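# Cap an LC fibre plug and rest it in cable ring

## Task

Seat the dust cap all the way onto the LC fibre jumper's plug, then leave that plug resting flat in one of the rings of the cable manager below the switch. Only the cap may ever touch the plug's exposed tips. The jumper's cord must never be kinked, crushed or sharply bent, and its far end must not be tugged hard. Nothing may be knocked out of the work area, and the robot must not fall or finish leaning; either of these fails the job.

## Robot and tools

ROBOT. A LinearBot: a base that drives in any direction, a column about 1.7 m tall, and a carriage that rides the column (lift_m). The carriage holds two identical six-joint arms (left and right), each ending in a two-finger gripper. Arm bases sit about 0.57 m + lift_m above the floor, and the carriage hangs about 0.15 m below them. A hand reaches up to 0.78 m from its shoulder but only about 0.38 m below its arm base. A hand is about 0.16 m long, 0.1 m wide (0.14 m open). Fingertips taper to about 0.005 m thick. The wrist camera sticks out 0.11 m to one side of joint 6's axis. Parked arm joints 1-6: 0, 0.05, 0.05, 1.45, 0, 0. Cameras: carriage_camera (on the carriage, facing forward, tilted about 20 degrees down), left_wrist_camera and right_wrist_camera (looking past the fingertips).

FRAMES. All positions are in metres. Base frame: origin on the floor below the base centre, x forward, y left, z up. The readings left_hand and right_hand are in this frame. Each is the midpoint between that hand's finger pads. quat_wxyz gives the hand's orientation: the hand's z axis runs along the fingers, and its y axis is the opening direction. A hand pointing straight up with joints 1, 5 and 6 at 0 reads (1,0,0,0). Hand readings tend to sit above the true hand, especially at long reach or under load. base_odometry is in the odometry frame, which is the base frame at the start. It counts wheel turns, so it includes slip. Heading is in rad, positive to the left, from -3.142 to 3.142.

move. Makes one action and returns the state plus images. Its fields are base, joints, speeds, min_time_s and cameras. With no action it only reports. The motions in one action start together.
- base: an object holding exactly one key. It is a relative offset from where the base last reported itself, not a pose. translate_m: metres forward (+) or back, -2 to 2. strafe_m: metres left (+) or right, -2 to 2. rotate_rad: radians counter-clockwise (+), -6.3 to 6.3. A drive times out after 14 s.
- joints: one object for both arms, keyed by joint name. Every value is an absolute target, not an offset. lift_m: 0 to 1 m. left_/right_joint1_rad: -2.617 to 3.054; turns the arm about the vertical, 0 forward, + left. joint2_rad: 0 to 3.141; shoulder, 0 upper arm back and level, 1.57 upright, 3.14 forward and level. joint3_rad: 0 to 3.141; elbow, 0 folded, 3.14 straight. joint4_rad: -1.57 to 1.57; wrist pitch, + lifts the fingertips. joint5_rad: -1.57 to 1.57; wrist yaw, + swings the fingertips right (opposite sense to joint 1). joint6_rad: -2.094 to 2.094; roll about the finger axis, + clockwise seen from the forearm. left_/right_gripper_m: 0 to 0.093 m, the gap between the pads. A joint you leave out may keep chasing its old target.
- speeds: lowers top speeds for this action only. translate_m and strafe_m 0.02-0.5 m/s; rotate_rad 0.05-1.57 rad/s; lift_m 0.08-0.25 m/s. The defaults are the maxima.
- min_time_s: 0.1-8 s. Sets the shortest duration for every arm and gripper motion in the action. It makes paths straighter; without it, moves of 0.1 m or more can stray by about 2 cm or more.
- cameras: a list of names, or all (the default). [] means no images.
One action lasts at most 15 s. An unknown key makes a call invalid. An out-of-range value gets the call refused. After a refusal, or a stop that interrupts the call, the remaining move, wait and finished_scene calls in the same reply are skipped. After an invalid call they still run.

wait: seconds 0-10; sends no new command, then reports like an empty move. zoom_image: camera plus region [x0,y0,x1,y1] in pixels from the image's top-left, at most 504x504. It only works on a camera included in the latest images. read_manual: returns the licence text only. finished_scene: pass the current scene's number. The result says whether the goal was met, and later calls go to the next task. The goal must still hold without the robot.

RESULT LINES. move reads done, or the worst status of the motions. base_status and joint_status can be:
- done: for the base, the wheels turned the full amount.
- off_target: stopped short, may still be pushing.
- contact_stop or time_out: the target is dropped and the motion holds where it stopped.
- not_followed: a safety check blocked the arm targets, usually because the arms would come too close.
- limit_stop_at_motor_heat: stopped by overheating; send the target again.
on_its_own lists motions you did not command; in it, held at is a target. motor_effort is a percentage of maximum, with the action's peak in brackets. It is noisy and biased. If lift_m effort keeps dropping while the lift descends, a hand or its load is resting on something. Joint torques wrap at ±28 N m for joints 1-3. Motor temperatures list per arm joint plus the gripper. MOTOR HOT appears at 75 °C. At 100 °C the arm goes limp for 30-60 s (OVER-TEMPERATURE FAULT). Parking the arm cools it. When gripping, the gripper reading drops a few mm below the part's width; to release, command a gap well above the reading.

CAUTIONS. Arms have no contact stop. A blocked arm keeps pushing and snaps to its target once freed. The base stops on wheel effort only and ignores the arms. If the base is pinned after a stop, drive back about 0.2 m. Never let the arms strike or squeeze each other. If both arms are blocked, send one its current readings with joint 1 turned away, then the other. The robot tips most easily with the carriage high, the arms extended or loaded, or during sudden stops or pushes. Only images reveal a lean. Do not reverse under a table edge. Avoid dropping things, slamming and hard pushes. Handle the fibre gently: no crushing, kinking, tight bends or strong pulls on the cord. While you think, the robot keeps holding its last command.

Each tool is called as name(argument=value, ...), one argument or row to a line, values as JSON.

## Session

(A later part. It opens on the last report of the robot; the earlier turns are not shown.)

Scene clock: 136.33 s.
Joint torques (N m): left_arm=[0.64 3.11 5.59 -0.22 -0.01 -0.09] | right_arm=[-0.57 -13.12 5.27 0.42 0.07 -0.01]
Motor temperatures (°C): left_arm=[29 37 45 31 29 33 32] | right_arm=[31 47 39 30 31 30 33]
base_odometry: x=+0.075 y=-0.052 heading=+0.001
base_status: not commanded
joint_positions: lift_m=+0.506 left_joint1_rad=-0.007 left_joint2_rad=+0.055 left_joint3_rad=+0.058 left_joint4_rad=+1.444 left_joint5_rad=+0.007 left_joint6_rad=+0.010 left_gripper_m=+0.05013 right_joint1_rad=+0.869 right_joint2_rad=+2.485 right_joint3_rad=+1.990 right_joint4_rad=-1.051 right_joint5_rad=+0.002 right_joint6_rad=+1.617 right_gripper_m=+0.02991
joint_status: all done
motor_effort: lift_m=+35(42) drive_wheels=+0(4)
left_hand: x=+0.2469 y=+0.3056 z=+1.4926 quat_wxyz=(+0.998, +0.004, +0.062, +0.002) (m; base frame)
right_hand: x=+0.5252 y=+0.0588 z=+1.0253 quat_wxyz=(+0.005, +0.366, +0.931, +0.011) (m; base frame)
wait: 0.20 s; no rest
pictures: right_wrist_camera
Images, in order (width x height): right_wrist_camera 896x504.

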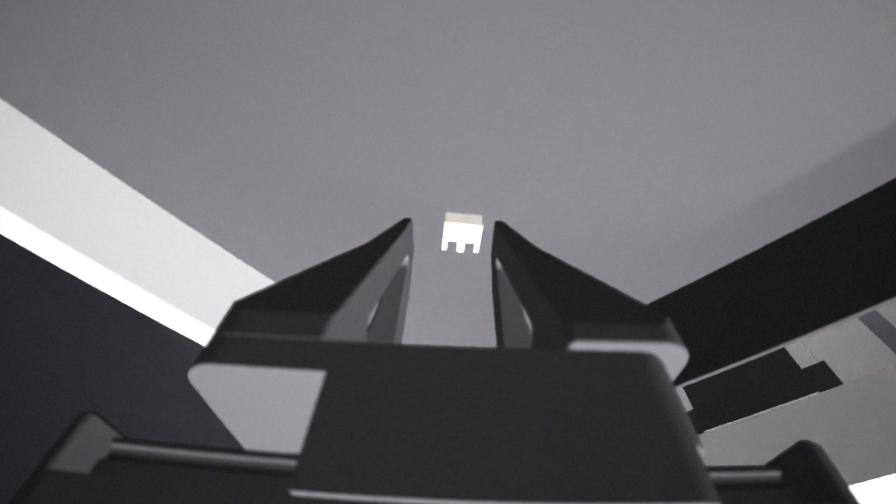

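move(
  joints={"lift_m":0.502},
  cameras=[],
)

move(
  joints={"right_gripper_m":0.006},
  min_time_s=1.2,
  cameras=[],
)

move(
  joints={"lift_m":0.54},
  cameras=["right_wrist_camera","carriage_camera"],
)

zoom_image(
  camera="right_wrist_camera",
  region=[360, 150, 540, 290],
)

Scene clock: 143.00 s.
Joint torques (N m): left_arm=[0.62 3.14 5.68 -0.23 0 -0.08] | right_arm=[-0.49 -13.14 5.27 0.38 0.08 -0.03]
Motor temperatures (°C): left_arm=[29 37 45 31 29 33 32] | right_arm=[31 47 39 30 31 30 33]
move: done
base_odometry: x=+0.075 y=-0.052 heading=+0.001
base_status: not commanded
joint_positions: lift_m=+0.502 left_joint1_rad=-0.007 left_joint2_rad=+0.054 left_joint3_rad=+0.057 left_joint4_rad=+1.444 left_joint5_rad=+0.007 left_joint6_rad=+0.010 left_gripper_m=+0.05013 right_joint1_rad=+0.869 right_joint2_rad=+2.485 right_joint3_rad=+1.991 right_joint4_rad=-1.047 right_joint5_rad=+0.002 right_joint6_rad=+1.618 right_gripper_m=+0.02991
joint_status: all done
motor_effort: lift_m=+33(34) drive_wheels=+3(3)
left_hand: x=+0.2468 y=+0.3056 z=+1.4886 quat_wxyz=(+0.998, +0.004, +0.062, +0.002) (m; base frame)
right_hand: x=+0.5259 y=+0.0598 z=+1.0218 quat_wxyz=(+0.006, +0.366, +0.931, +0.014) (m; base frame)
pictures: none
No camera images: "cameras" was empty.

Scene clock: 144.50 s.
Joint torques (N m): left_arm=[0.62 3.14 5.65 -0.23 -0.01 -0.08] | right_arm=[-0.47 -13.11 5.27 0.43 0.08 -0.03]
Motor temperatures (°C): left_arm=[29 37 45 31 29 33 32] | right_arm=[31 46 39 30 31 30 33]
move: off_target
base_odometry: x=+0.075 y=-0.052 heading=+0.001
base_status: not commanded
joint_positions: lift_m=+0.502 left_joint1_rad=-0.007 left_joint2_rad=+0.054 left_joint3_rad=+0.057 left_joint4_rad=+1.444 left_joint5_rad=+0.007 left_joint6_rad=+0.010 left_gripper_m=+0.05013 right_joint1_rad=+0.869 right_joint2_rad=+2.485 right_joint3_rad=+1.991 right_joint4_rad=-1.052 right_joint5_rad=+0.002 right_joint6_rad=+1.618 right_gripper_m=+0.01152
joint_status: right_gripper_m off_target (ended at +0.01154, target +0.00600)
motor_effort: lift_m=+33(33) drive_wheels=+0(6)
left_hand: x=+0.2468 y=+0.3056 z=+1.4886 quat_wxyz=(+0.998, +0.004, +0.062, +0.002) (m; base frame)
right_hand: x=+0.5251 y=+0.0588 z=+1.0217 quat_wxyz=(+0.005, +0.366, +0.931, +0.012) (m; base frame)
pictures: none
No camera images: "cameras" was empty.

Scene clock: 145.17 s.
Joint torques (N m): left_arm=[0.62 3.17 5.68 -0.22 0 -0.08] | right_arm=[-0.51 -14.23 5.68 0.33 0.07 -0.03]
Motor temperatures (°C): left_arm=[29 37 45 31 29 33 32] | right_arm=[31 47 39 30 31 30 33]
move: done
base_odometry: x=+0.075 y=-0.052 heading=+0.001
base_status: not commanded
joint_positions: lift_m=+0.540 left_joint1_rad=-0.007 left_joint2_rad=+0.054 left_joint3_rad=+0.057 left_joint4_rad=+1.444 left_joint5_rad=+0.007 left_joint6_rad=+0.010 left_gripper_m=+0.05013 right_joint1_rad=+0.868 right_joint2_rad=+2.496 right_joint3_rad=+1.986 right_joint4_rad=-1.047 right_joint5_rad=+0.002 right_joint6_rad=+1.618 right_gripper_m=+0.01149
joint_status: all done
motor_effort: lift_m=+35(43) drive_wheels=-1(4)
left_hand: x=+0.2468 y=+0.3056 z=+1.5265 quat_wxyz=(+0.998, +0.004, +0.062, +0.002) (m; base frame)
right_hand: x=+0.5239 y=+0.0572 z=+1.0531 quat_wxyz=(+0.003, +0.366, +0.931, +0.006) (m; base frame)
pictures: carriage_camera, right_wrist_camera
Images, in order (width x height): carriage_camera 896x504, right_wrist_camera 896x504.

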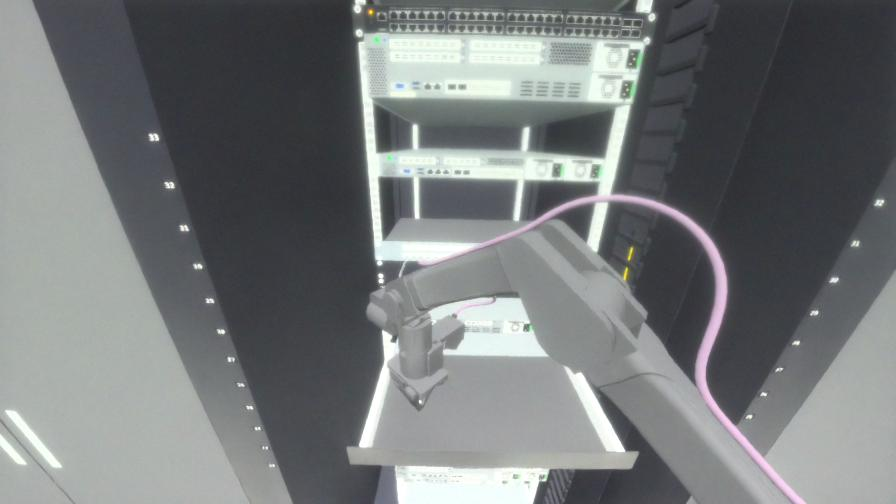

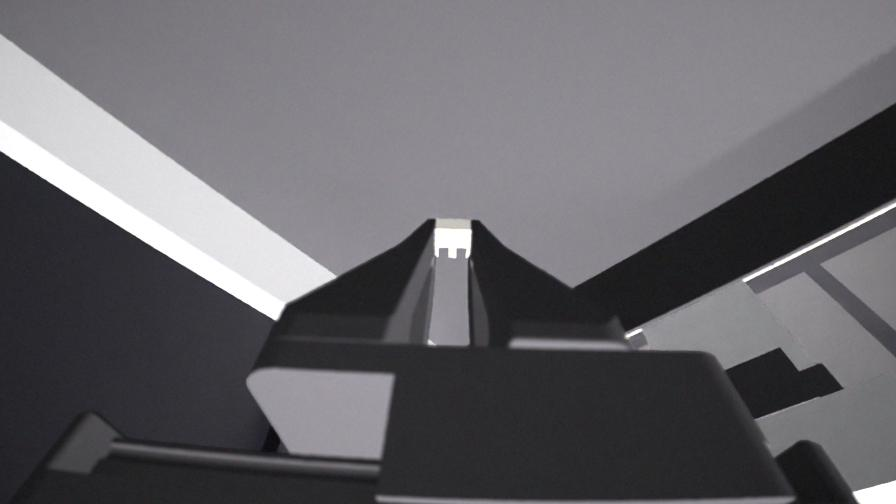

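Scaled by 2.800 from the camera's 896x504 image, which has a finer 1280x720 frame.

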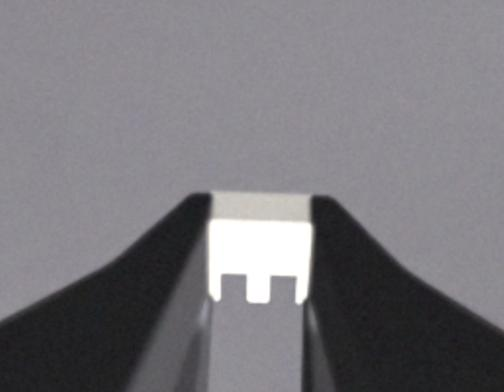

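move(
  base={"strafe_m":-0.09},
  joints={"right_joint1_rad":0.772,"right_joint2_rad":2.307,"right_joint3_rad":1.628,"right_joint4_rad":-0.892,"right_joint6_rad":-1.70},
  min_time_s=2,
  cameras=["right_wrist_camera"],
)

move(
  joints={"lift_m":0.512},
  cameras=["right_wrist_camera","carriage_camera"],
)

Scene clock: 158.50 s.
Joint torques (N m): left_arm=[0.53 3.15 5.67 -0.23 0 -0.09] | right_arm=[-0.58 -16.17 4.57 0.29 -0.11 -0.23]
Motor temperatures (°C): left_arm=[29 37 44 31 29 33 32] | right_arm=[31 47 39 30 31 30 34]
move: done
base_odometry: x=+0.075 y=-0.142 heading=+0.001
base_status: done
joint_positions: lift_m=+0.540 left_joint1_rad=-0.006 left_joint2_rad=+0.054 left_joint3_rad=+0.057 left_joint4_rad=+1.444 left_joint5_rad=+0.007 left_joint6_rad=+0.010 left_gripper_m=+0.05013 right_joint1_rad=+0.777 right_joint2_rad=+2.339 right_joint3_rad=+1.641 right_joint4_rad=-0.900 right_joint5_rad=+0.002 right_joint6_rad=-1.688 right_gripper_m=+0.01148
joint_status: all done
motor_effort: lift_m=+35(35) drive_wheels=+1(11)
left_hand: x=+0.2468 y=+0.3056 z=+1.5265 quat_wxyz=(+0.998, +0.004, +0.062, +0.002) (m; base frame)
right_hand: x=+0.5168 y=-0.0106 z=+1.0400 quat_wxyz=(-0.013, -0.943, +0.331, +0.005) (m; base frame)
pictures: right_wrist_camera
Images, in order (width x height): right_wrist_camera 896x504.

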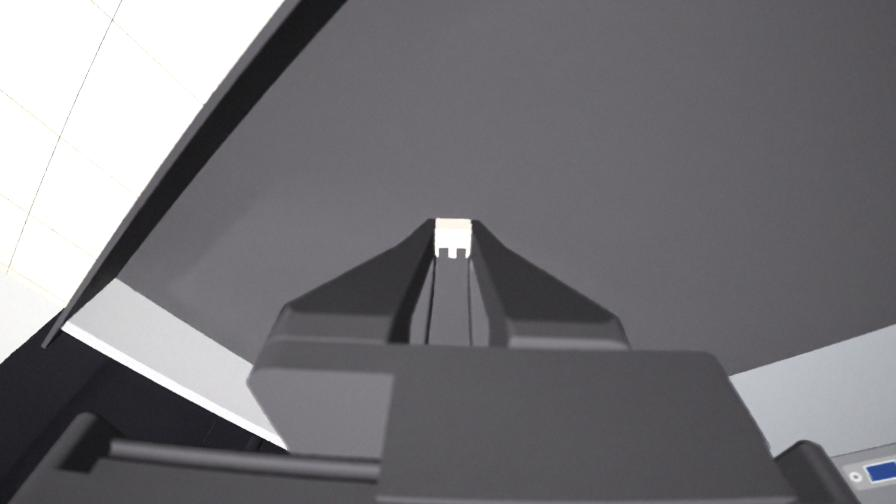

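Scene clock: 159.13 s.
Joint torques (N m): left_arm=[0.55 3.19 5.76 -0.23 0.01 -0.08] | right_arm=[-0.59 -13.72 4.83 0.32 -0.1 -0.21]
Motor temperatures (°C): left_arm=[29 37 44 31 29 33 32] | right_arm=[31 48 39 30 31 30 34]
move: done
base_odometry: x=+0.075 y=-0.142 heading=+0.001
base_status: not commanded
joint_positions: lift_m=+0.512 left_joint1_rad=-0.006 left_joint2_rad=+0.053 left_joint3_rad=+0.056 left_joint4_rad=+1.444 left_joint5_rad=+0.007 left_joint6_rad=+0.010 left_gripper_m=+0.05013 right_joint1_rad=+0.777 right_joint2_rad=+2.314 right_joint3_rad=+1.639 right_joint4_rad=-0.894 right_joint5_rad=+0.001 right_joint6_rad=-1.692 right_gripper_m=+0.01148
joint_status: all done
motor_effort: lift_m=+34(35) drive_wheels=+2(4)
left_hand: x=+0.2469 y=+0.3056 z=+1.4983 quat_wxyz=(+0.998, +0.004, +0.062, +0.002) (m; base frame)
right_hand: x=+0.5203 y=-0.0070 z=+1.0218 quat_wxyz=(+0.000, -0.944, +0.330, -0.001) (m; base frame)
pictures: carriage_camera, right_wrist_camera
Images, in order (width x height): carriage_camera 896x504, right_wrist_camera 896x504.

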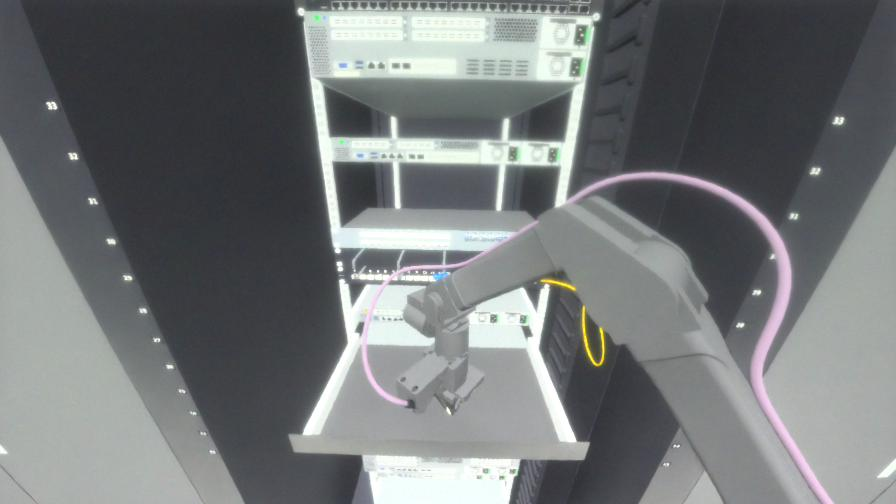

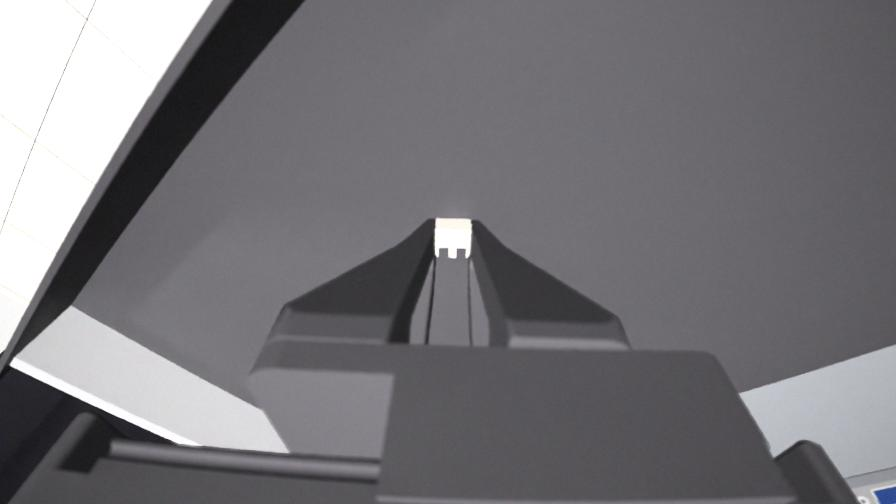

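move(
  joints={"lift_m":0.518},
  cameras=[],
)

move(
  joints={"right_gripper_m":0.03},
  min_time_s=1,
  cameras=[],
)

move(
  joints={"lift_m":0.58},
  cameras=["right_wrist_camera"],
)

Scene clock: 166.17 s.
Joint torques (N m): left_arm=[0.54 3.21 5.78 -0.23 -0.01 -0.09] | right_arm=[-0.59 -13.72 5.07 0.29 -0.1 -0.22]
Motor temperatures (°C): left_arm=[29 37 44 31 29 33 32] | right_arm=[31 50 39 30 31 30 34]
move: done
base_odometry: x=+0.075 y=-0.142 heading=+0.001
base_status: not commanded
joint_positions: lift_m=+0.518 left_joint1_rad=-0.006 left_joint2_rad=+0.053 left_joint3_rad=+0.056 left_joint4_rad=+1.445 left_joint5_rad=+0.007 left_joint6_rad=+0.010 left_gripper_m=+0.05013 right_joint1_rad=+0.777 right_joint2_rad=+2.313 right_joint3_rad=+1.636 right_joint4_rad=-0.893 right_joint5_rad=+0.001 right_joint6_rad=-1.692 right_gripper_m=+0.01148
joint_status: all done
motor_effort: lift_m=+35(41) drive_wheels=+0(3)
left_hand: x=+0.2468 y=+0.3056 z=+1.5042 quat_wxyz=(+0.998, +0.004, +0.062, +0.002) (m; base frame)
right_hand: x=+0.5198 y=-0.0075 z=+1.0273 quat_wxyz=(+0.000, -0.944, +0.330, -0.001) (m; base frame)
pictures: none
No camera images: "cameras" was empty.

Scene clock: 167.47 s.
Joint torques (N m): left_arm=[0.57 3.19 5.76 -0.24 0 -0.09] | right_arm=[-0.59 -13.7 5.11 0.28 -0.1 -0.21]
Motor temperatures (°C): left_arm=[29 37 44 31 29 33 32] | right_arm=[31 50 39 30 31 30 34]
move: done
base_odometry: x=+0.075 y=-0.142 heading=+0.001
base_status: not commanded
joint_positions: lift_m=+0.518 left_joint1_rad=-0.006 left_joint2_rad=+0.053 left_joint3_rad=+0.056 left_joint4_rad=+1.445 left_joint5_rad=+0.007 left_joint6_rad=+0.010 left_gripper_m=+0.05013 right_joint1_rad=+0.777 right_joint2_rad=+2.313 right_joint3_rad=+1.636 right_joint4_rad=-0.893 right_joint5_rad=+0.001 right_joint6_rad=-1.692 right_gripper_m=+0.02988
joint_status: all done
motor_effort: lift_m=+35(35) drive_wheels=+5(5)
left_hand: x=+0.2468 y=+0.3056 z=+1.5042 quat_wxyz=(+0.998, +0.004, +0.062, +0.002) (m; base frame)
right_hand: x=+0.5198 y=-0.0075 z=+1.0273 quat_wxyz=(+0.000, -0.944, +0.330, -0.001) (m; base frame)
pictures: none
No camera images: "cameras" was empty.

Scene clock: 168.23 s.
Joint torques (N m): left_arm=[0.53 3.22 5.78 -0.22 0 -0.08] | right_arm=[-0.54 -13.6 5.26 0.28 -0.1 -0.21]
Motor temperatures (°C): left_arm=[29 37 44 31 29 33 32] | right_arm=[31 50 39 30 31 30 34]
move: done
base_odometry: x=+0.075 y=-0.142 heading=+0.001
base_status: not commanded
joint_positions: lift_m=+0.580 left_joint1_rad=-0.006 left_joint2_rad=+0.053 left_joint3_rad=+0.056 left_joint4_rad=+1.445 left_joint5_rad=+0.007 left_joint6_rad=+0.010 left_gripper_m=+0.05013 right_joint1_rad=+0.777 right_joint2_rad=+2.312 right_joint3_rad=+1.634 right_joint4_rad=-0.892 right_joint5_rad=+0.001 right_joint6_rad=-1.692 right_gripper_m=+0.02989
joint_status: all done
motor_effort: lift_m=+35(44) drive_wheels=+2(5)
left_hand: x=+0.2468 y=+0.3056 z=+1.5662 quat_wxyz=(+0.998, +0.004, +0.062, +0.002) (m; base frame)
right_hand: x=+0.5198 y=-0.0077 z=+1.0893 quat_wxyz=(+0.000, -0.944, +0.330, -0.001) (m; base frame)
pictures: right_wrist_camera
Images, in order (width x height): right_wrist_camera 896x504.

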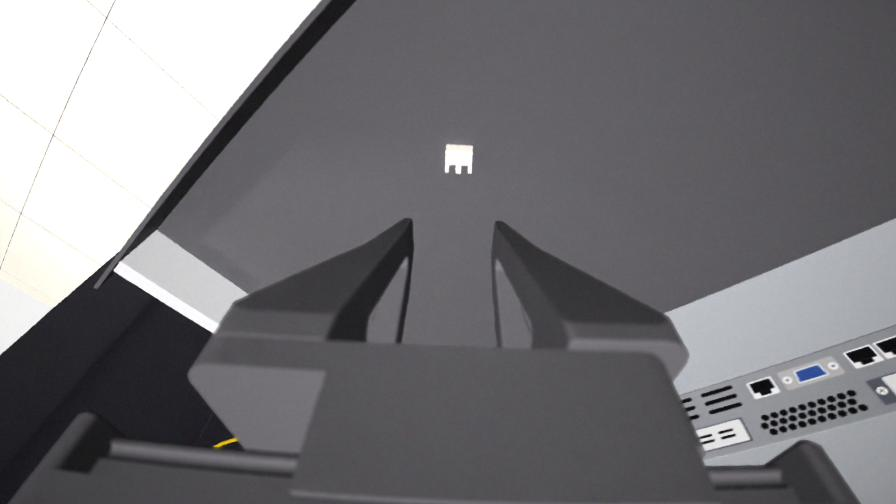

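move(
  joints={"right_joint1_rad":0.0,"right_joint2_rad":0.05,"right_joint3_rad":0.05,"right_joint4_rad":1.0,"right_joint5_rad":0,"right_joint6_rad":0,"right_gripper_m":0.05},
  min_time_s=2,
  cameras=[],
)

move(
  joints={"left_joint1_rad":-0.8535,"left_joint2_rad":1.532,"left_joint3_rad":1.382,"left_joint4_rad":-0.6285,"left_joint5_rad":-0.1314,"left_joint6_rad":-0.1285,"left_gripper_m":0.05},
  min_time_s=2,
  cameras=[],
)

move(
  joints={"lift_m":0.275},
  cameras=[],
)

wait(
  seconds=0.2,
  cameras=["left_wrist_camera","carriage_camera"],
)

zoom_image(
  camera="left_wrist_camera",
  region=[360, 190, 540, 330],
)

Scene clock: 186.97 s.
Joint torques (N m): left_arm=[0.55 3.22 5.75 -0.24 0 -0.08] | right_arm=[-0.68 2.32 5.38 1.08 -0.04 -0.01]
Motor temperatures (°C): left_arm=[29 37 43 31 29 33 32] | right_arm=[31 50 40 31 31 30 33]
move: done
base_odometry: x=+0.075 y=-0.142 heading=+0.001
base_status: not commanded
joint_positions: lift_m=+0.580 left_joint1_rad=-0.006 left_joint2_rad=+0.053 left_joint3_rad=+0.056 left_joint4_rad=+1.445 left_joint5_rad=+0.007 left_joint6_rad=+0.010 left_gripper_m=+0.05013 right_joint1_rad=+0.006 right_joint2_rad=+0.058 right_joint3_rad=+0.064 right_joint4_rad=+0.993 right_joint5_rad=+0.003 right_joint6_rad=-0.012 right_gripper_m=+0.04986
joint_status: all done
motor_effort: lift_m=+35(35) drive_wheels=+1(5)
left_hand: x=+0.2467 y=+0.3056 z=+1.5662 quat_wxyz=(+0.998, +0.004, +0.061, +0.002) (m; base frame)
right_hand: x=+0.3495 y=-0.3066 z=+1.5310 quat_wxyz=(+0.959, -0.001, +0.282, -0.003) (m; base frame)
pictures: none
No camera images: "cameras" was empty.

Scene clock: 189.43 s.
Joint torques (N m): left_arm=[-0.53 -5.55 11.52 1.6 -0.11 -0.1] | right_arm=[-0.61 2.35 5.45 1.03 -0.05 0]
Motor temperatures (°C): left_arm=[29 37 44 31 29 33 32] | right_arm=[31 49 40 31 31 30 33]
move: done
base_odometry: x=+0.075 y=-0.142 heading=+0.001
base_status: not commanded
joint_positions: lift_m=+0.580 left_joint1_rad=-0.847 left_joint2_rad=+1.523 left_joint3_rad=+1.343 left_joint4_rad=-0.618 left_joint5_rad=-0.118 left_joint6_rad=-0.117 left_gripper_m=+0.05013 right_joint1_rad=+0.006 right_joint2_rad=+0.057 right_joint3_rad=+0.063 right_joint4_rad=+0.997 right_joint5_rad=+0.003 right_joint6_rad=-0.010 right_gripper_m=+0.04986
joint_status: all done
motor_effort: lift_m=+35(35) drive_wheels=-2(6)
left_hand: x=+0.5154 y=-0.0018 z=+1.3515 quat_wxyz=(+0.359, +0.309, +0.872, -0.126) (m; base frame)
right_hand: x=+0.3485 y=-0.3066 z=+1.5315 quat_wxyz=(+0.960, -0.001, +0.280, -0.002) (m; base frame)
pictures: none
No camera images: "cameras" was empty.

Scene clock: 191.20 s.
Joint torques (N m): left_arm=[-0.53 -6.01 10.26 1.73 -0.08 -0.09] | right_arm=[-0.64 2.51 6.01 0.96 -0.05 -0.02]
Motor temperatures (°C): left_arm=[29 37 44 32 29 33 32] | right_arm=[31 49 40 31 31 30 33]
move: done
base_odometry: x=+0.075 y=-0.142 heading=+0.001
base_status: not commanded
joint_positions: lift_m=+0.275 left_joint1_rad=-0.847 left_joint2_rad=+1.528 left_joint3_rad=+1.358 left_joint4_rad=-0.633 left_joint5_rad=-0.122 left_joint6_rad=-0.118 left_gripper_m=+0.05013 right_joint1_rad=+0.006 right_joint2_rad=+0.056 right_joint3_rad=+0.056 right_joint4_rad=+1.001 right_joint5_rad=+0.003 right_joint6_rad=-0.008 right_gripper_m=+0.04986
joint_status: all done
motor_effort: lift_m=+34(35) drive_wheels=+2(6)
left_hand: x=+0.5159 y=-0.0014 z=+1.0477 quat_wxyz=(+0.357, +0.308, +0.873, -0.123) (m; base frame)
right_hand: x=+0.3492 y=-0.3066 z=+1.2245 quat_wxyz=(+0.960, -0.001, +0.281, -0.001) (m; base frame)
pictures: none
No camera images: "cameras" was empty.

Scene clock: 191.40 s.
Joint torques (N m): left_arm=[-0.5 -5.98 10.26 1.74 -0.09 -0.09] | right_arm=[-0.62 2.54 6.06 0.97 -0.04 -0.03]
Motor temperatures (°C): left_arm=[29 37 44 32 29 33 32] | right_arm=[31 48 40 31 31 30 33]
base_odometry: x=+0.075 y=-0.142 heading=+0.001
base_status: not commanded
joint_positions: lift_m=+0.275 left_joint1_rad=-0.847 left_joint2_rad=+1.528 left_joint3_rad=+1.358 left_joint4_rad=-0.633 left_joint5_rad=-0.122 left_joint6_rad=-0.118 left_gripper_m=+0.05013 right_joint1_rad=+0.006 right_joint2_rad=+0.056 right_joint3_rad=+0.056 right_joint4_rad=+1.001 right_joint5_rad=+0.003 right_joint6_rad=-0.008 right_gripper_m=+0.04986
joint_status: all done
motor_effort: lift_m=+35(35) drive_wheels=+4(6)
left_hand: x=+0.5159 y=-0.0014 z=+1.0477 quat_wxyz=(+0.357, +0.308, +0.873, -0.123) (m; base frame)
right_hand: x=+0.3492 y=-0.3066 z=+1.2245 quat_wxyz=(+0.960, -0.001, +0.281, -0.001) (m; base frame)
wait: 0.20 s; no rest
pictures: carriage_camera, left_wrist_camera
Images, in order (width x height): carriage_camera 896x504, left_wrist_camera 896x504.

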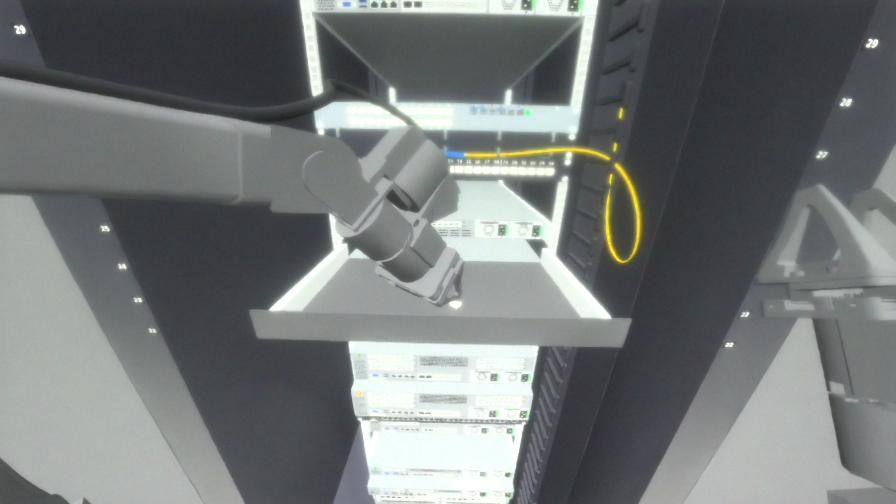

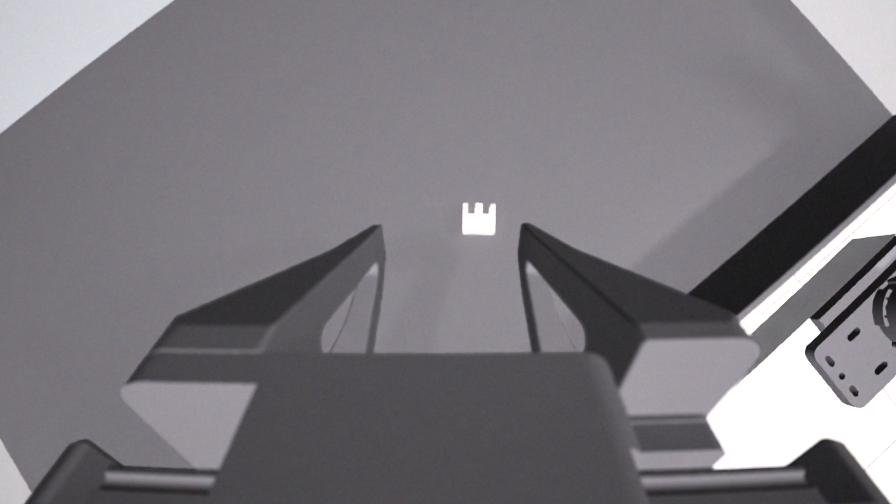

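Scaled by 2.800 from the camera's 896x504 image, which has a finer 1280x720 frame.

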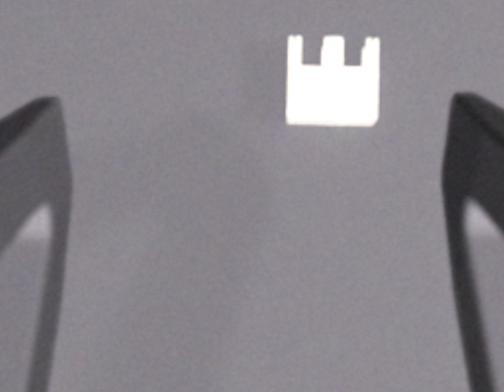

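move(
  joints={"left_joint1_rad":-0.882,"left_joint2_rad":1.584,"left_joint3_rad":1.435,"left_joint4_rad":-0.632,"left_joint5_rad":-0.154,"left_joint6_rad":-0.148,"lift_m":0.262},
  min_time_s=0.8,
  cameras=[],
)

wait(
  seconds=0.2,
  cameras=["left_wrist_camera"],
)

zoom_image(
  camera="left_wrist_camera",
  region=[360, 190, 540, 330],
)

Scene clock: 204.00 s.
Joint torques (N m): left_arm=[-0.65 -5.64 11.37 1.68 -0.12 -0.09] | right_arm=[-0.64 2.58 6.09 0.98 -0.05 -0.02]
Motor temperatures (°C): left_arm=[29 38 46 34 29 33 32] | right_arm=[31 45 40 31 31 30 33]
move: done
base_odometry: x=+0.075 y=-0.142 heading=+0.001
base_status: not commanded
joint_positions: lift_m=+0.262 left_joint1_rad=-0.873 left_joint2_rad=+1.571 left_joint3_rad=+1.398 left_joint4_rad=-0.630 left_joint5_rad=-0.141 left_joint6_rad=-0.137 left_gripper_m=+0.05012 right_joint1_rad=+0.006 right_joint2_rad=+0.055 right_joint3_rad=+0.056 right_joint4_rad=+1.001 right_joint5_rad=+0.003 right_joint6_rad=-0.008 right_gripper_m=+0.04986
joint_status: all done
motor_effort: lift_m=+35(36) drive_wheels=-2(6)
left_hand: x=+0.5174 y=-0.0158 z=+1.0352 quat_wxyz=(+0.359, +0.308, +0.872, -0.124) (m; base frame)
right_hand: x=+0.3489 y=-0.3066 z=+1.2115 quat_wxyz=(+0.960, -0.001, +0.280, -0.001) (m; base frame)
pictures: none
No camera images: "cameras" was empty.

Scene clock: 204.20 s.
Joint torques (N m): left_arm=[-0.68 -5.67 11.34 1.67 -0.13 -0.09] | right_arm=[-0.62 2.58 6.08 0.97 -0.05 -0.02]
Motor temperatures (°C): left_arm=[29 38 46 34 29 33 32] | right_arm=[31 45 40 31 31 30 33]
base_odometry: x=+0.075 y=-0.142 heading=+0.001
base_status: not commanded
joint_positions: lift_m=+0.262 left_joint1_rad=-0.873 left_joint2_rad=+1.571 left_joint3_rad=+1.398 left_joint4_rad=-0.630 left_joint5_rad=-0.142 left_joint6_rad=-0.137 left_gripper_m=+0.05012 right_joint1_rad=+0.006 right_joint2_rad=+0.055 right_joint3_rad=+0.056 right_joint4_rad=+1.001 right_joint5_rad=+0.003 right_joint6_rad=-0.008 right_gripper_m=+0.04986
joint_status: all done
motor_effort: lift_m=+35(36) drive_wheels=-3(6)
left_hand: x=+0.5174 y=-0.0157 z=+1.0352 quat_wxyz=(+0.359, +0.308, +0.872, -0.124) (m; base frame)
right_hand: x=+0.3489 y=-0.3066 z=+1.2115 quat_wxyz=(+0.960, -0.001, +0.280, -0.001) (m; base frame)
wait: 0.20 s; no rest
pictures: left_wrist_camera
Images, in order (width x height): left_wrist_camera 896x504.

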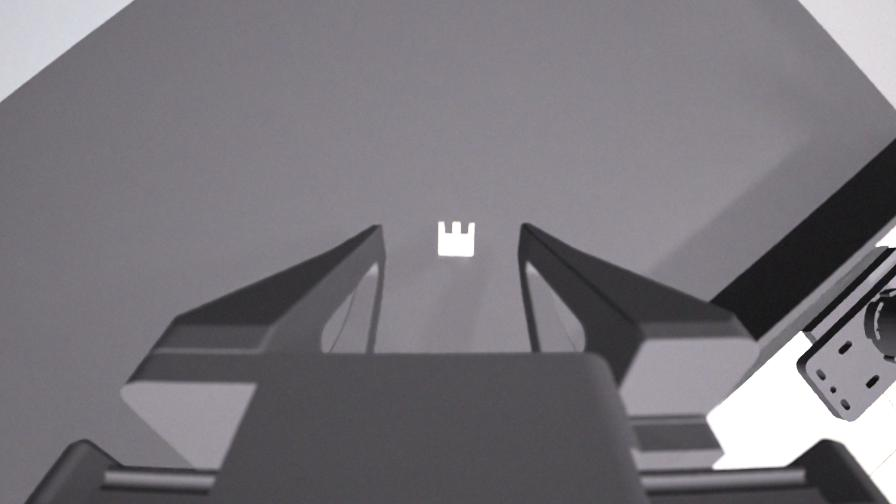

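Scaled by 2.800 from the camera's 896x504 image, which has a finer 1280x720 frame.

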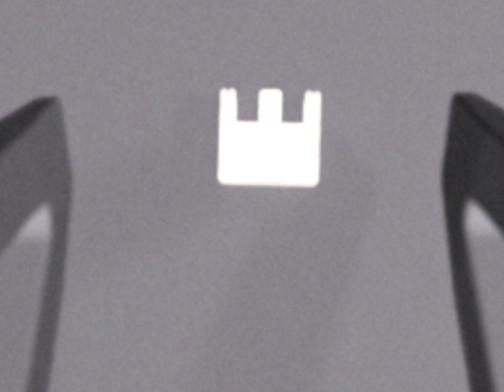

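move(
  joints={"lift_m":0.249,"left_gripper_m":0.028},
  cameras=[],
)

move(
  joints={"lift_m":0.243},
  cameras=[],
)

wait(
  seconds=0.2,
  cameras=["left_wrist_camera"],
)

zoom_image(
  camera="left_wrist_camera",
  region=[360, 190, 540, 330],
)

Scene clock: 210.37 s.
Joint torques (N m): left_arm=[-0.65 -5.78 10.61 1.65 -0.03 -0.06] | right_arm=[-0.62 2.47 6.06 0.99 -0.04 -0.02]
Motor temperatures (°C): left_arm=[29 38 48 34 29 33 32] | right_arm=[31 44 40 31 31 30 33]
move: done
base_odometry: x=+0.075 y=-0.142 heading=+0.001
base_status: not commanded
joint_positions: lift_m=+0.249 left_joint1_rad=-0.873 left_joint2_rad=+1.573 left_joint3_rad=+1.407 left_joint4_rad=-0.626 left_joint5_rad=-0.150 left_joint6_rad=-0.141 left_gripper_m=+0.02812 right_joint1_rad=+0.006 right_joint2_rad=+0.054 right_joint3_rad=+0.056 right_joint4_rad=+1.001 right_joint5_rad=+0.003 right_joint6_rad=-0.008 right_gripper_m=+0.04986
joint_status: all done
motor_effort: lift_m=+35(35) drive_wheels=+1(4)
left_hand: x=+0.5199 y=-0.0165 z=+1.0256 quat_wxyz=(+0.365, +0.304, +0.872, -0.123) (m; base frame)
right_hand: x=+0.3489 y=-0.3066 z=+1.1984 quat_wxyz=(+0.960, -0.001, +0.280, -0.001) (m; base frame)
pictures: none
No camera images: "cameras" was empty.

Scene clock: 210.80 s.
Joint torques (N m): left_arm=[-0.69 -5.87 9.92 1.55 -0.04 -0.06] | right_arm=[-0.64 2.61 6.13 0.95 -0.05 -0.02]
Motor temperatures (°C): left_arm=[29 38 48 34 29 33 32] | right_arm=[31 44 40 31 31 30 33]
move: done
base_odometry: x=+0.075 y=-0.142 heading=+0.001
base_status: not commanded
joint_positions: lift_m=+0.243 left_joint1_rad=-0.873 left_joint2_rad=+1.573 left_joint3_rad=+1.415 left_joint4_rad=-0.615 left_joint5_rad=-0.151 left_joint6_rad=-0.141 left_gripper_m=+0.02812 right_joint1_rad=+0.006 right_joint2_rad=+0.054 right_joint3_rad=+0.055 right_joint4_rad=+1.002 right_joint5_rad=+0.003 right_joint6_rad=-0.008 right_gripper_m=+0.04986
joint_status: all done
motor_effort: lift_m=+34(34) drive_wheels=+0(5)
left_hand: x=+0.5220 y=-0.0188 z=+1.0250 quat_wxyz=(+0.372, +0.302, +0.868, -0.127) (m; base frame)
right_hand: x=+0.3489 y=-0.3066 z=+1.1925 quat_wxyz=(+0.960, -0.001, +0.280, -0.001) (m; base frame)
pictures: none
No camera images: "cameras" was empty.

Scene clock: 211.00 s.
Joint torques (N m): left_arm=[-0.62 -5.85 9.91 1.54 -0.05 -0.06] | right_arm=[-0.65 2.59 6.13 0.97 -0.05 -0.02]
Motor temperatures (°C): left_arm=[29 38 49 34 29 33 32] | right_arm=[31 44 40 31 31 30 33]
base_odometry: x=+0.075 y=-0.142 heading=+0.001
base_status: not commanded
joint_positions: lift_m=+0.243 left_joint1_rad=-0.873 left_joint2_rad=+1.573 left_joint3_rad=+1.415 left_joint4_rad=-0.615 left_joint5_rad=-0.151 left_joint6_rad=-0.141 left_gripper_m=+0.02812 right_joint1_rad=+0.006 right_joint2_rad=+0.054 right_joint3_rad=+0.055 right_joint4_rad=+1.002 right_joint5_rad=+0.003 right_joint6_rad=-0.008 right_gripper_m=+0.04986
joint_status: all done
motor_effort: lift_m=+34(34) drive_wheels=-2(5)
left_hand: x=+0.5220 y=-0.0188 z=+1.0250 quat_wxyz=(+0.372, +0.302, +0.868, -0.127) (m; base frame)
right_hand: x=+0.3489 y=-0.3066 z=+1.1925 quat_wxyz=(+0.960, -0.001, +0.280, -0.001) (m; base frame)
wait: 0.20 s; no rest
pictures: left_wrist_camera
Images, in order (width x height): left_wrist_camera 896x504.

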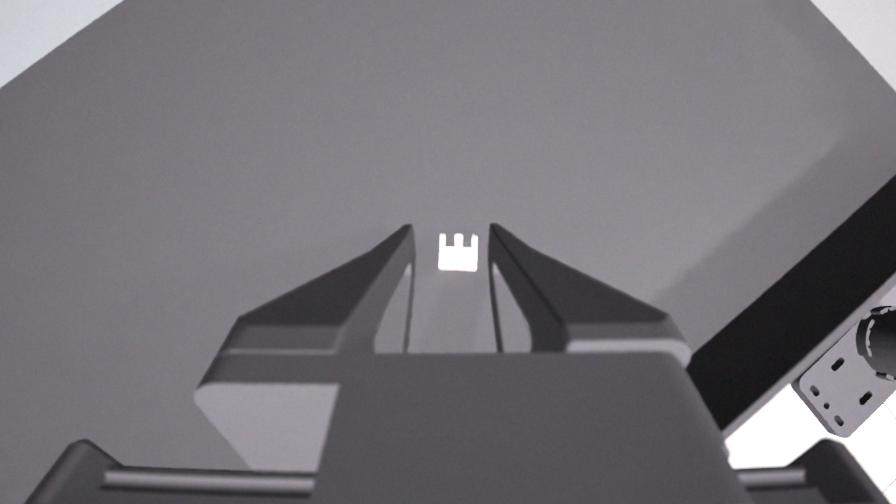

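Scaled by 2.800 from the camera's 896x504 image, which has a finer 1280x720 frame.

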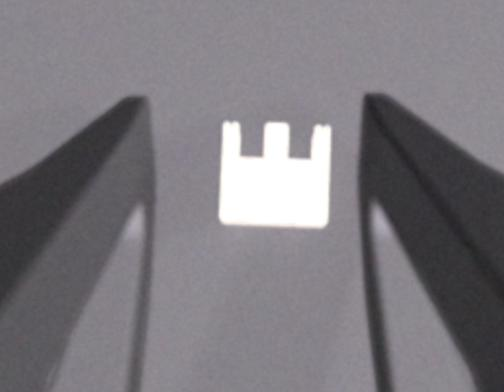

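move(
  joints={"lift_m":0.2485},
  cameras=[],
)

move(
  joints={"left_gripper_m":0.006},
  min_time_s=1.2,
  cameras=[],
)

move(
  joints={"lift_m":0.35},
  cameras=["left_wrist_camera"],
)

zoom_image(
  camera="left_wrist_camera",
  region=[360, 190, 540, 330],
)

Scene clock: 215.93 s.
Joint torques (N m): left_arm=[-0.65 -6.15 9.94 1.64 -0.04 -0.06] | right_arm=[-0.64 2.58 6.15 0.96 -0.05 -0.02]
Motor temperatures (°C): left_arm=[29 39 49 35 29 33 32] | right_arm=[31 43 40 31 31 30 33]
move: done
base_odometry: x=+0.075 y=-0.142 heading=+0.001
base_status: not commanded
joint_positions: lift_m=+0.248 left_joint1_rad=-0.873 left_joint2_rad=+1.576 left_joint3_rad=+1.415 left_joint4_rad=-0.625 left_joint5_rad=-0.151 left_joint6_rad=-0.141 left_gripper_m=+0.02812 right_joint1_rad=+0.006 right_joint2_rad=+0.054 right_joint3_rad=+0.055 right_joint4_rad=+1.002 right_joint5_rad=+0.003 right_joint6_rad=-0.008 right_gripper_m=+0.04986
joint_status: all done
motor_effort: lift_m=+36(43) drive_wheels=+1(6)
left_hand: x=+0.5211 y=-0.0177 z=+1.0276 quat_wxyz=(+0.367, +0.303, +0.870, -0.124) (m; base frame)
right_hand: x=+0.3488 y=-0.3066 z=+1.1979 quat_wxyz=(+0.960, -0.001, +0.280, -0.001) (m; base frame)
pictures: none
No camera images: "cameras" was empty.

Scene clock: 217.40 s.
Joint torques (N m): left_arm=[-0.65 -6.06 9.92 1.64 -0.04 -0.06] | right_arm=[-0.61 2.59 6.13 0.96 -0.04 -0.02]
Motor temperatures (°C): left_arm=[29 39 50 35 29 33 32] | right_arm=[31 43 40 31 31 30 33]
move: off_target
base_odometry: x=+0.075 y=-0.142 heading=+0.001
base_status: not commanded
joint_positions: lift_m=+0.248 left_joint1_rad=-0.873 left_joint2_rad=+1.576 left_joint3_rad=+1.415 left_joint4_rad=-0.625 left_joint5_rad=-0.151 left_joint6_rad=-0.141 left_gripper_m=+0.01099 right_joint1_rad=+0.006 right_joint2_rad=+0.054 right_joint3_rad=+0.055 right_joint4_rad=+1.002 right_joint5_rad=+0.003 right_joint6_rad=-0.008 right_gripper_m=+0.04986
joint_status: left_gripper_m off_target (ended at +0.01101, target +0.00600)
motor_effort: lift_m=+36(36) drive_wheels=+0(7)
left_hand: x=+0.5211 y=-0.0177 z=+1.0276 quat_wxyz=(+0.367, +0.303, +0.870, -0.124) (m; base frame)
right_hand: x=+0.3488 y=-0.3066 z=+1.1979 quat_wxyz=(+0.960, -0.001, +0.280, -0.001) (m; base frame)
pictures: none
No camera images: "cameras" was empty.

Scene clock: 218.33 s.
Joint torques (N m): left_arm=[-0.64 -6.58 9.92 1.71 -0.04 -0.06] | right_arm=[-0.64 2.66 6.12 0.95 -0.04 -0.03]
Motor temperatures (°C): left_arm=[29 39 50 35 29 33 32] | right_arm=[31 43 40 31 31 30 33]
move: done
base_odometry: x=+0.075 y=-0.142 heading=+0.001
base_status: not commanded
joint_positions: lift_m=+0.350 left_joint1_rad=-0.873 left_joint2_rad=+1.581 left_joint3_rad=+1.415 left_joint4_rad=-0.632 left_joint5_rad=-0.151 left_joint6_rad=-0.141 left_gripper_m=+0.01097 right_joint1_rad=+0.006 right_joint2_rad=+0.054 right_joint3_rad=+0.055 right_joint4_rad=+1.003 right_joint5_rad=+0.003 right_joint6_rad=-0.008 right_gripper_m=+0.04986
joint_status: all done
motor_effort: lift_m=+35(43) drive_wheels=+4(5)
left_hand: x=+0.5207 y=-0.0172 z=+1.1259 quat_wxyz=(+0.363, +0.304, +0.872, -0.122) (m; base frame)
right_hand: x=+0.3486 y=-0.3066 z=+1.2995 quat_wxyz=(+0.960, -0.001, +0.280, -0.001) (m; base frame)
pictures: left_wrist_camera
Images, in order (width x height): left_wrist_camera 896x504.

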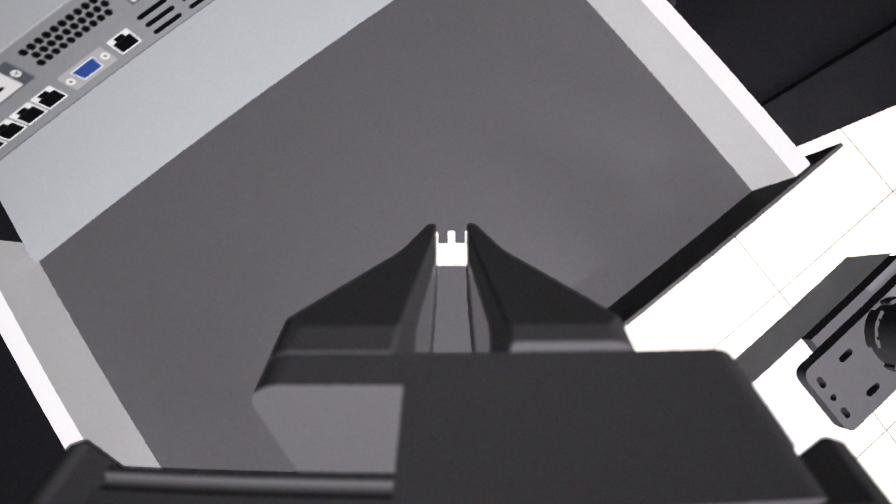

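Scaled by 2.800 from the camera's 896x504 image, which has a finer 1280x720 frame.

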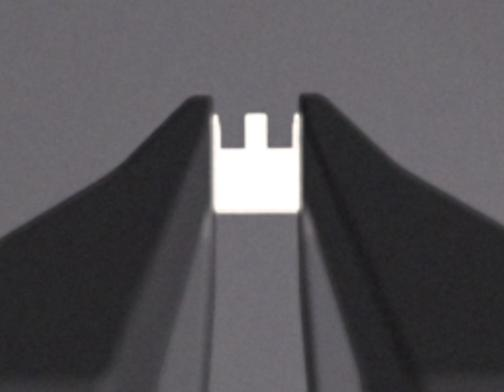

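move(
  joints={"lift_m":0.456,"right_joint1_rad":0.3,"right_joint2_rad":0.1,"right_joint3_rad":0.1,"right_joint4_rad":0.9,"right_joint5_rad":0.3,"right_joint6_rad":1.0},
  cameras=[],
)

move(
  joints={"left_joint1_rad":-0.22,"left_joint2_rad":1.75,"left_joint3_rad":1.70,"left_joint4_rad":-0.9,"left_joint5_rad":0.5,"left_joint6_rad":0.6},
  min_time_s=2,
  cameras=[],
)

move(
  joints={"right_joint1_rad":0.926,"right_joint2_rad":1.6775,"right_joint3_rad":0.775,"right_joint4_rad":0.902,"right_joint5_rad":0.926,"right_joint6_rad":1.57},
  min_time_s=2.5,
  cameras=[],
)

wait(
  seconds=0.2,
)

zoom_image(
  camera="right_wrist_camera",
  region=[300, 100, 600, 300],
)

zoom_image(
  camera="carriage_camera",
  region=[390, 220, 490, 280],
)

Scene clock: 230.40 s.
Joint torques (N m): left_arm=[-0.66 -6.58 9.89 1.71 -0.04 -0.05] | right_arm=[0.47 3.48 7.99 1.1 -0.07 -0.04]
Motor temperatures (°C): left_arm=[29 39 51 35 29 33 33] | right_arm=[31 41 40 31 31 30 33]
move: done
base_odometry: x=+0.075 y=-0.142 heading=+0.001
base_status: not commanded
joint_positions: lift_m=+0.456 left_joint1_rad=-0.873 left_joint2_rad=+1.581 left_joint3_rad=+1.415 left_joint4_rad=-0.633 left_joint5_rad=-0.151 left_joint6_rad=-0.141 left_gripper_m=+0.01096 right_joint1_rad=+0.294 right_joint2_rad=+0.093 right_joint3_rad=+0.086 right_joint4_rad=+0.913 right_joint5_rad=+0.288 right_joint6_rad=+0.988 right_gripper_m=+0.04986
joint_status: all done
motor_effort: lift_m=+36(43) drive_wheels=+1(6)
left_hand: x=+0.5207 y=-0.0170 z=+1.2313 quat_wxyz=(+0.362, +0.304, +0.873, -0.121) (m; base frame)
right_hand: x=+0.3728 y=-0.3102 z=+1.3944 quat_wxyz=(+0.778, +0.237, +0.257, +0.522) (m; base frame)
pictures: none
No camera images: "cameras" was empty.

Scene clock: 232.73 s.
Joint torques (N m): left_arm=[0.59 -6.74 11.06 1.27 0.42 0.11] | right_arm=[0.47 3.47 7.98 1.12 -0.1 -0.06]
Motor temperatures (°C): left_arm=[29 40 52 35 29 33 33] | right_arm=[31 41 40 31 31 30 33]
move: done
base_odometry: x=+0.075 y=-0.142 heading=+0.001
base_status: not commanded
joint_positions: lift_m=+0.456 left_joint1_rad=-0.227 left_joint2_rad=+1.737 left_joint3_rad=+1.663 left_joint4_rad=-0.889 left_joint5_rad=+0.486 left_joint6_rad=+0.588 left_gripper_m=+0.01096 right_joint1_rad=+0.294 right_joint2_rad=+0.093 right_joint3_rad=+0.086 right_joint4_rad=+0.911 right_joint5_rad=+0.290 right_joint6_rad=+0.990 right_gripper_m=+0.04986
joint_status: all done
motor_effort: lift_m=+36(36) drive_wheels=+3(6)
left_hand: x=+0.6273 y=+0.1295 z=+1.2402 quat_wxyz=(+0.327, +0.433, +0.822, -0.174) (m; base frame)
right_hand: x=+0.3731 y=-0.3104 z=+1.3940 quat_wxyz=(+0.777, +0.239, +0.258, +0.522) (m; base frame)
pictures: none
No camera images: "cameras" was empty.

Scene clock: 235.53 s.
Joint torques (N m): left_arm=[0.58 -6.72 11 1.32 0.39 0.11] | right_arm=[0.49 -6.69 8.42 2.13 0.11 -0.11]
Motor temperatures (°C): left_arm=[29 40 52 35 29 33 33] | right_arm=[31 41 40 32 31 30 33]
move: done
base_odometry: x=+0.075 y=-0.142 heading=+0.001
base_status: not commanded
joint_positions: lift_m=+0.456 left_joint1_rad=-0.226 left_joint2_rad=+1.737 left_joint3_rad=+1.663 left_joint4_rad=-0.894 left_joint5_rad=+0.490 left_joint6_rad=+0.590 left_gripper_m=+0.01096 right_joint1_rad=+0.921 right_joint2_rad=+1.665 right_joint3_rad=+0.752 right_joint4_rad=+0.909 right_joint5_rad=+0.914 right_joint6_rad=+1.559 right_gripper_m=+0.04986
joint_status: all done
motor_effort: lift_m=+35(36) drive_wheels=-2(6)
left_hand: x=+0.6263 y=+0.1293 z=+1.2399 quat_wxyz=(+0.325, +0.434, +0.822, -0.176) (m; base frame)
right_hand: x=+0.5785 y=-0.0541 z=+1.2283 quat_wxyz=(+0.502, +0.495, +0.506, +0.497) (m; base frame)
pictures: none
No camera images: "cameras" was empty.

Scene clock: 235.73 s.
Joint torques (N m): left_arm=[0.59 -6.75 11.03 1.31 0.39 0.11] | right_arm=[0.46 -6.69 8.44 2.14 0.13 -0.09]
Motor temperatures (°C): left_arm=[29 40 52 35 29 33 33] | right_arm=[31 41 40 32 31 30 33]
base_odometry: x=+0.075 y=-0.142 heading=+0.001
base_status: not commanded
joint_positions: lift_m=+0.456 left_joint1_rad=-0.226 left_joint2_rad=+1.737 left_joint3_rad=+1.663 left_joint4_rad=-0.894 left_joint5_rad=+0.490 left_joint6_rad=+0.590 left_gripper_m=+0.01096 right_joint1_rad=+0.921 right_joint2_rad=+1.665 right_joint3_rad=+0.752 right_joint4_rad=+0.909 right_joint5_rad=+0.915 right_joint6_rad=+1.559 right_gripper_m=+0.04986
joint_status: all done
motor_effort: lift_m=+35(36) drive_wheels=+2(6)
left_hand: x=+0.6263 y=+0.1293 z=+1.2399 quat_wxyz=(+0.325, +0.434, +0.822, -0.176) (m; base frame)
right_hand: x=+0.5785 y=-0.0542 z=+1.2283 quat_wxyz=(+0.502, +0.495, +0.506, +0.497) (m; base frame)
wait: 0.20 s; no rest
pictures: carriage_camera, left_wrist_camera, right_wrist_camera
Images, in order (width x height): carriage_camera 896x504, left_wrist_camera 896x504, right_wrist_camera 896x504.

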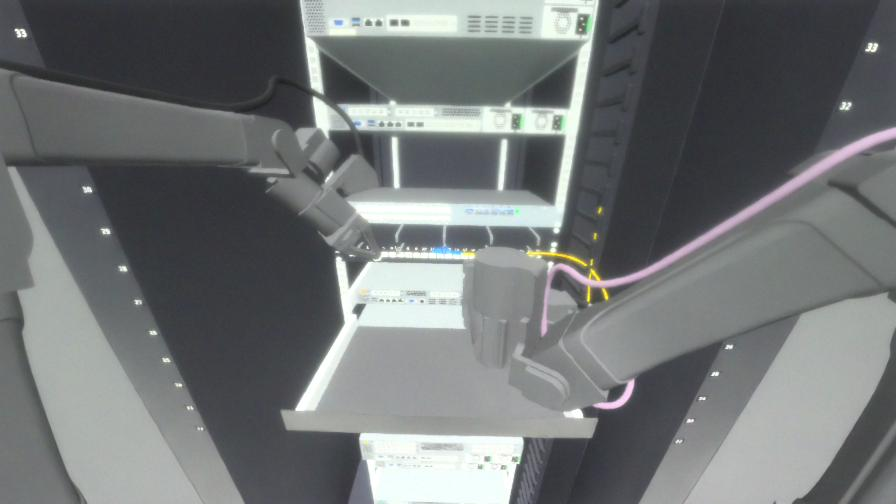

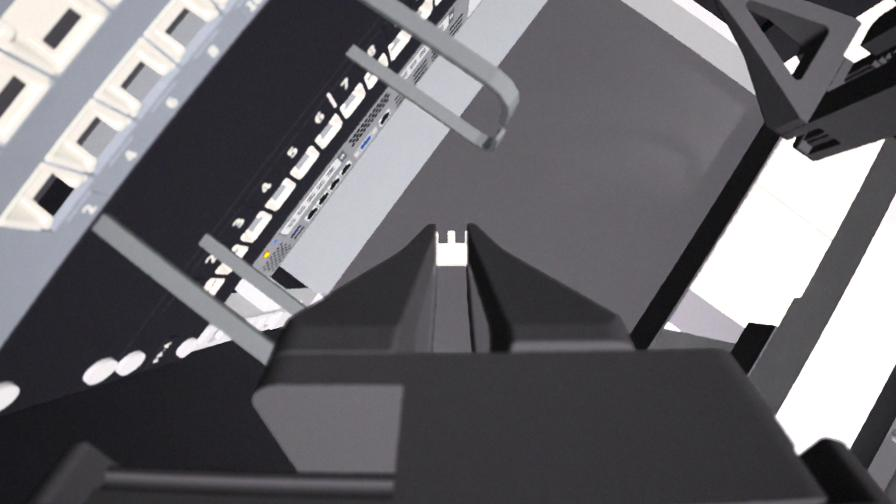

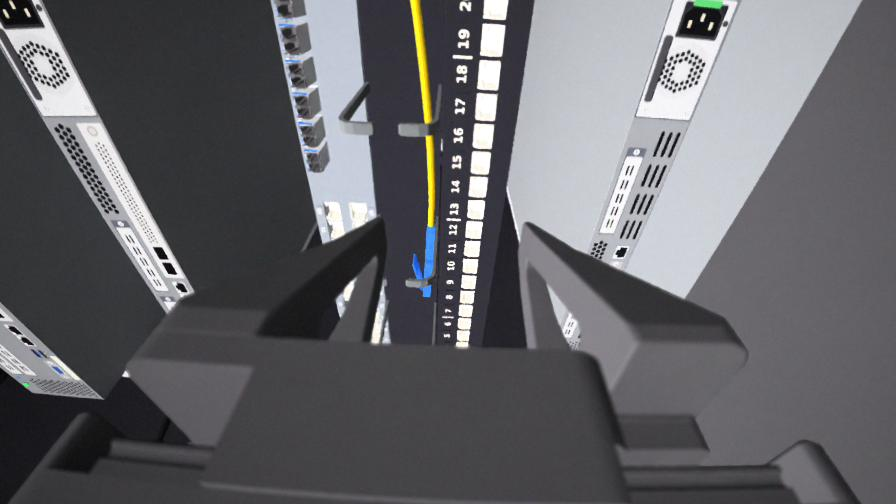

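Scaled by 1.680 from the camera's 896x504 image, which has a finer 1280x720 frame.

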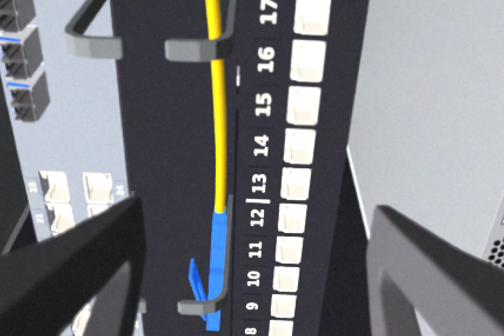

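Scaled by 5.040 from the camera's 896x504 image, which has a finer 1280x720 frame.

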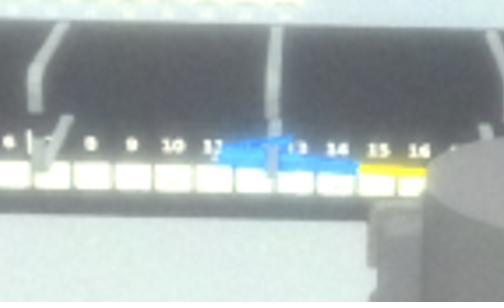

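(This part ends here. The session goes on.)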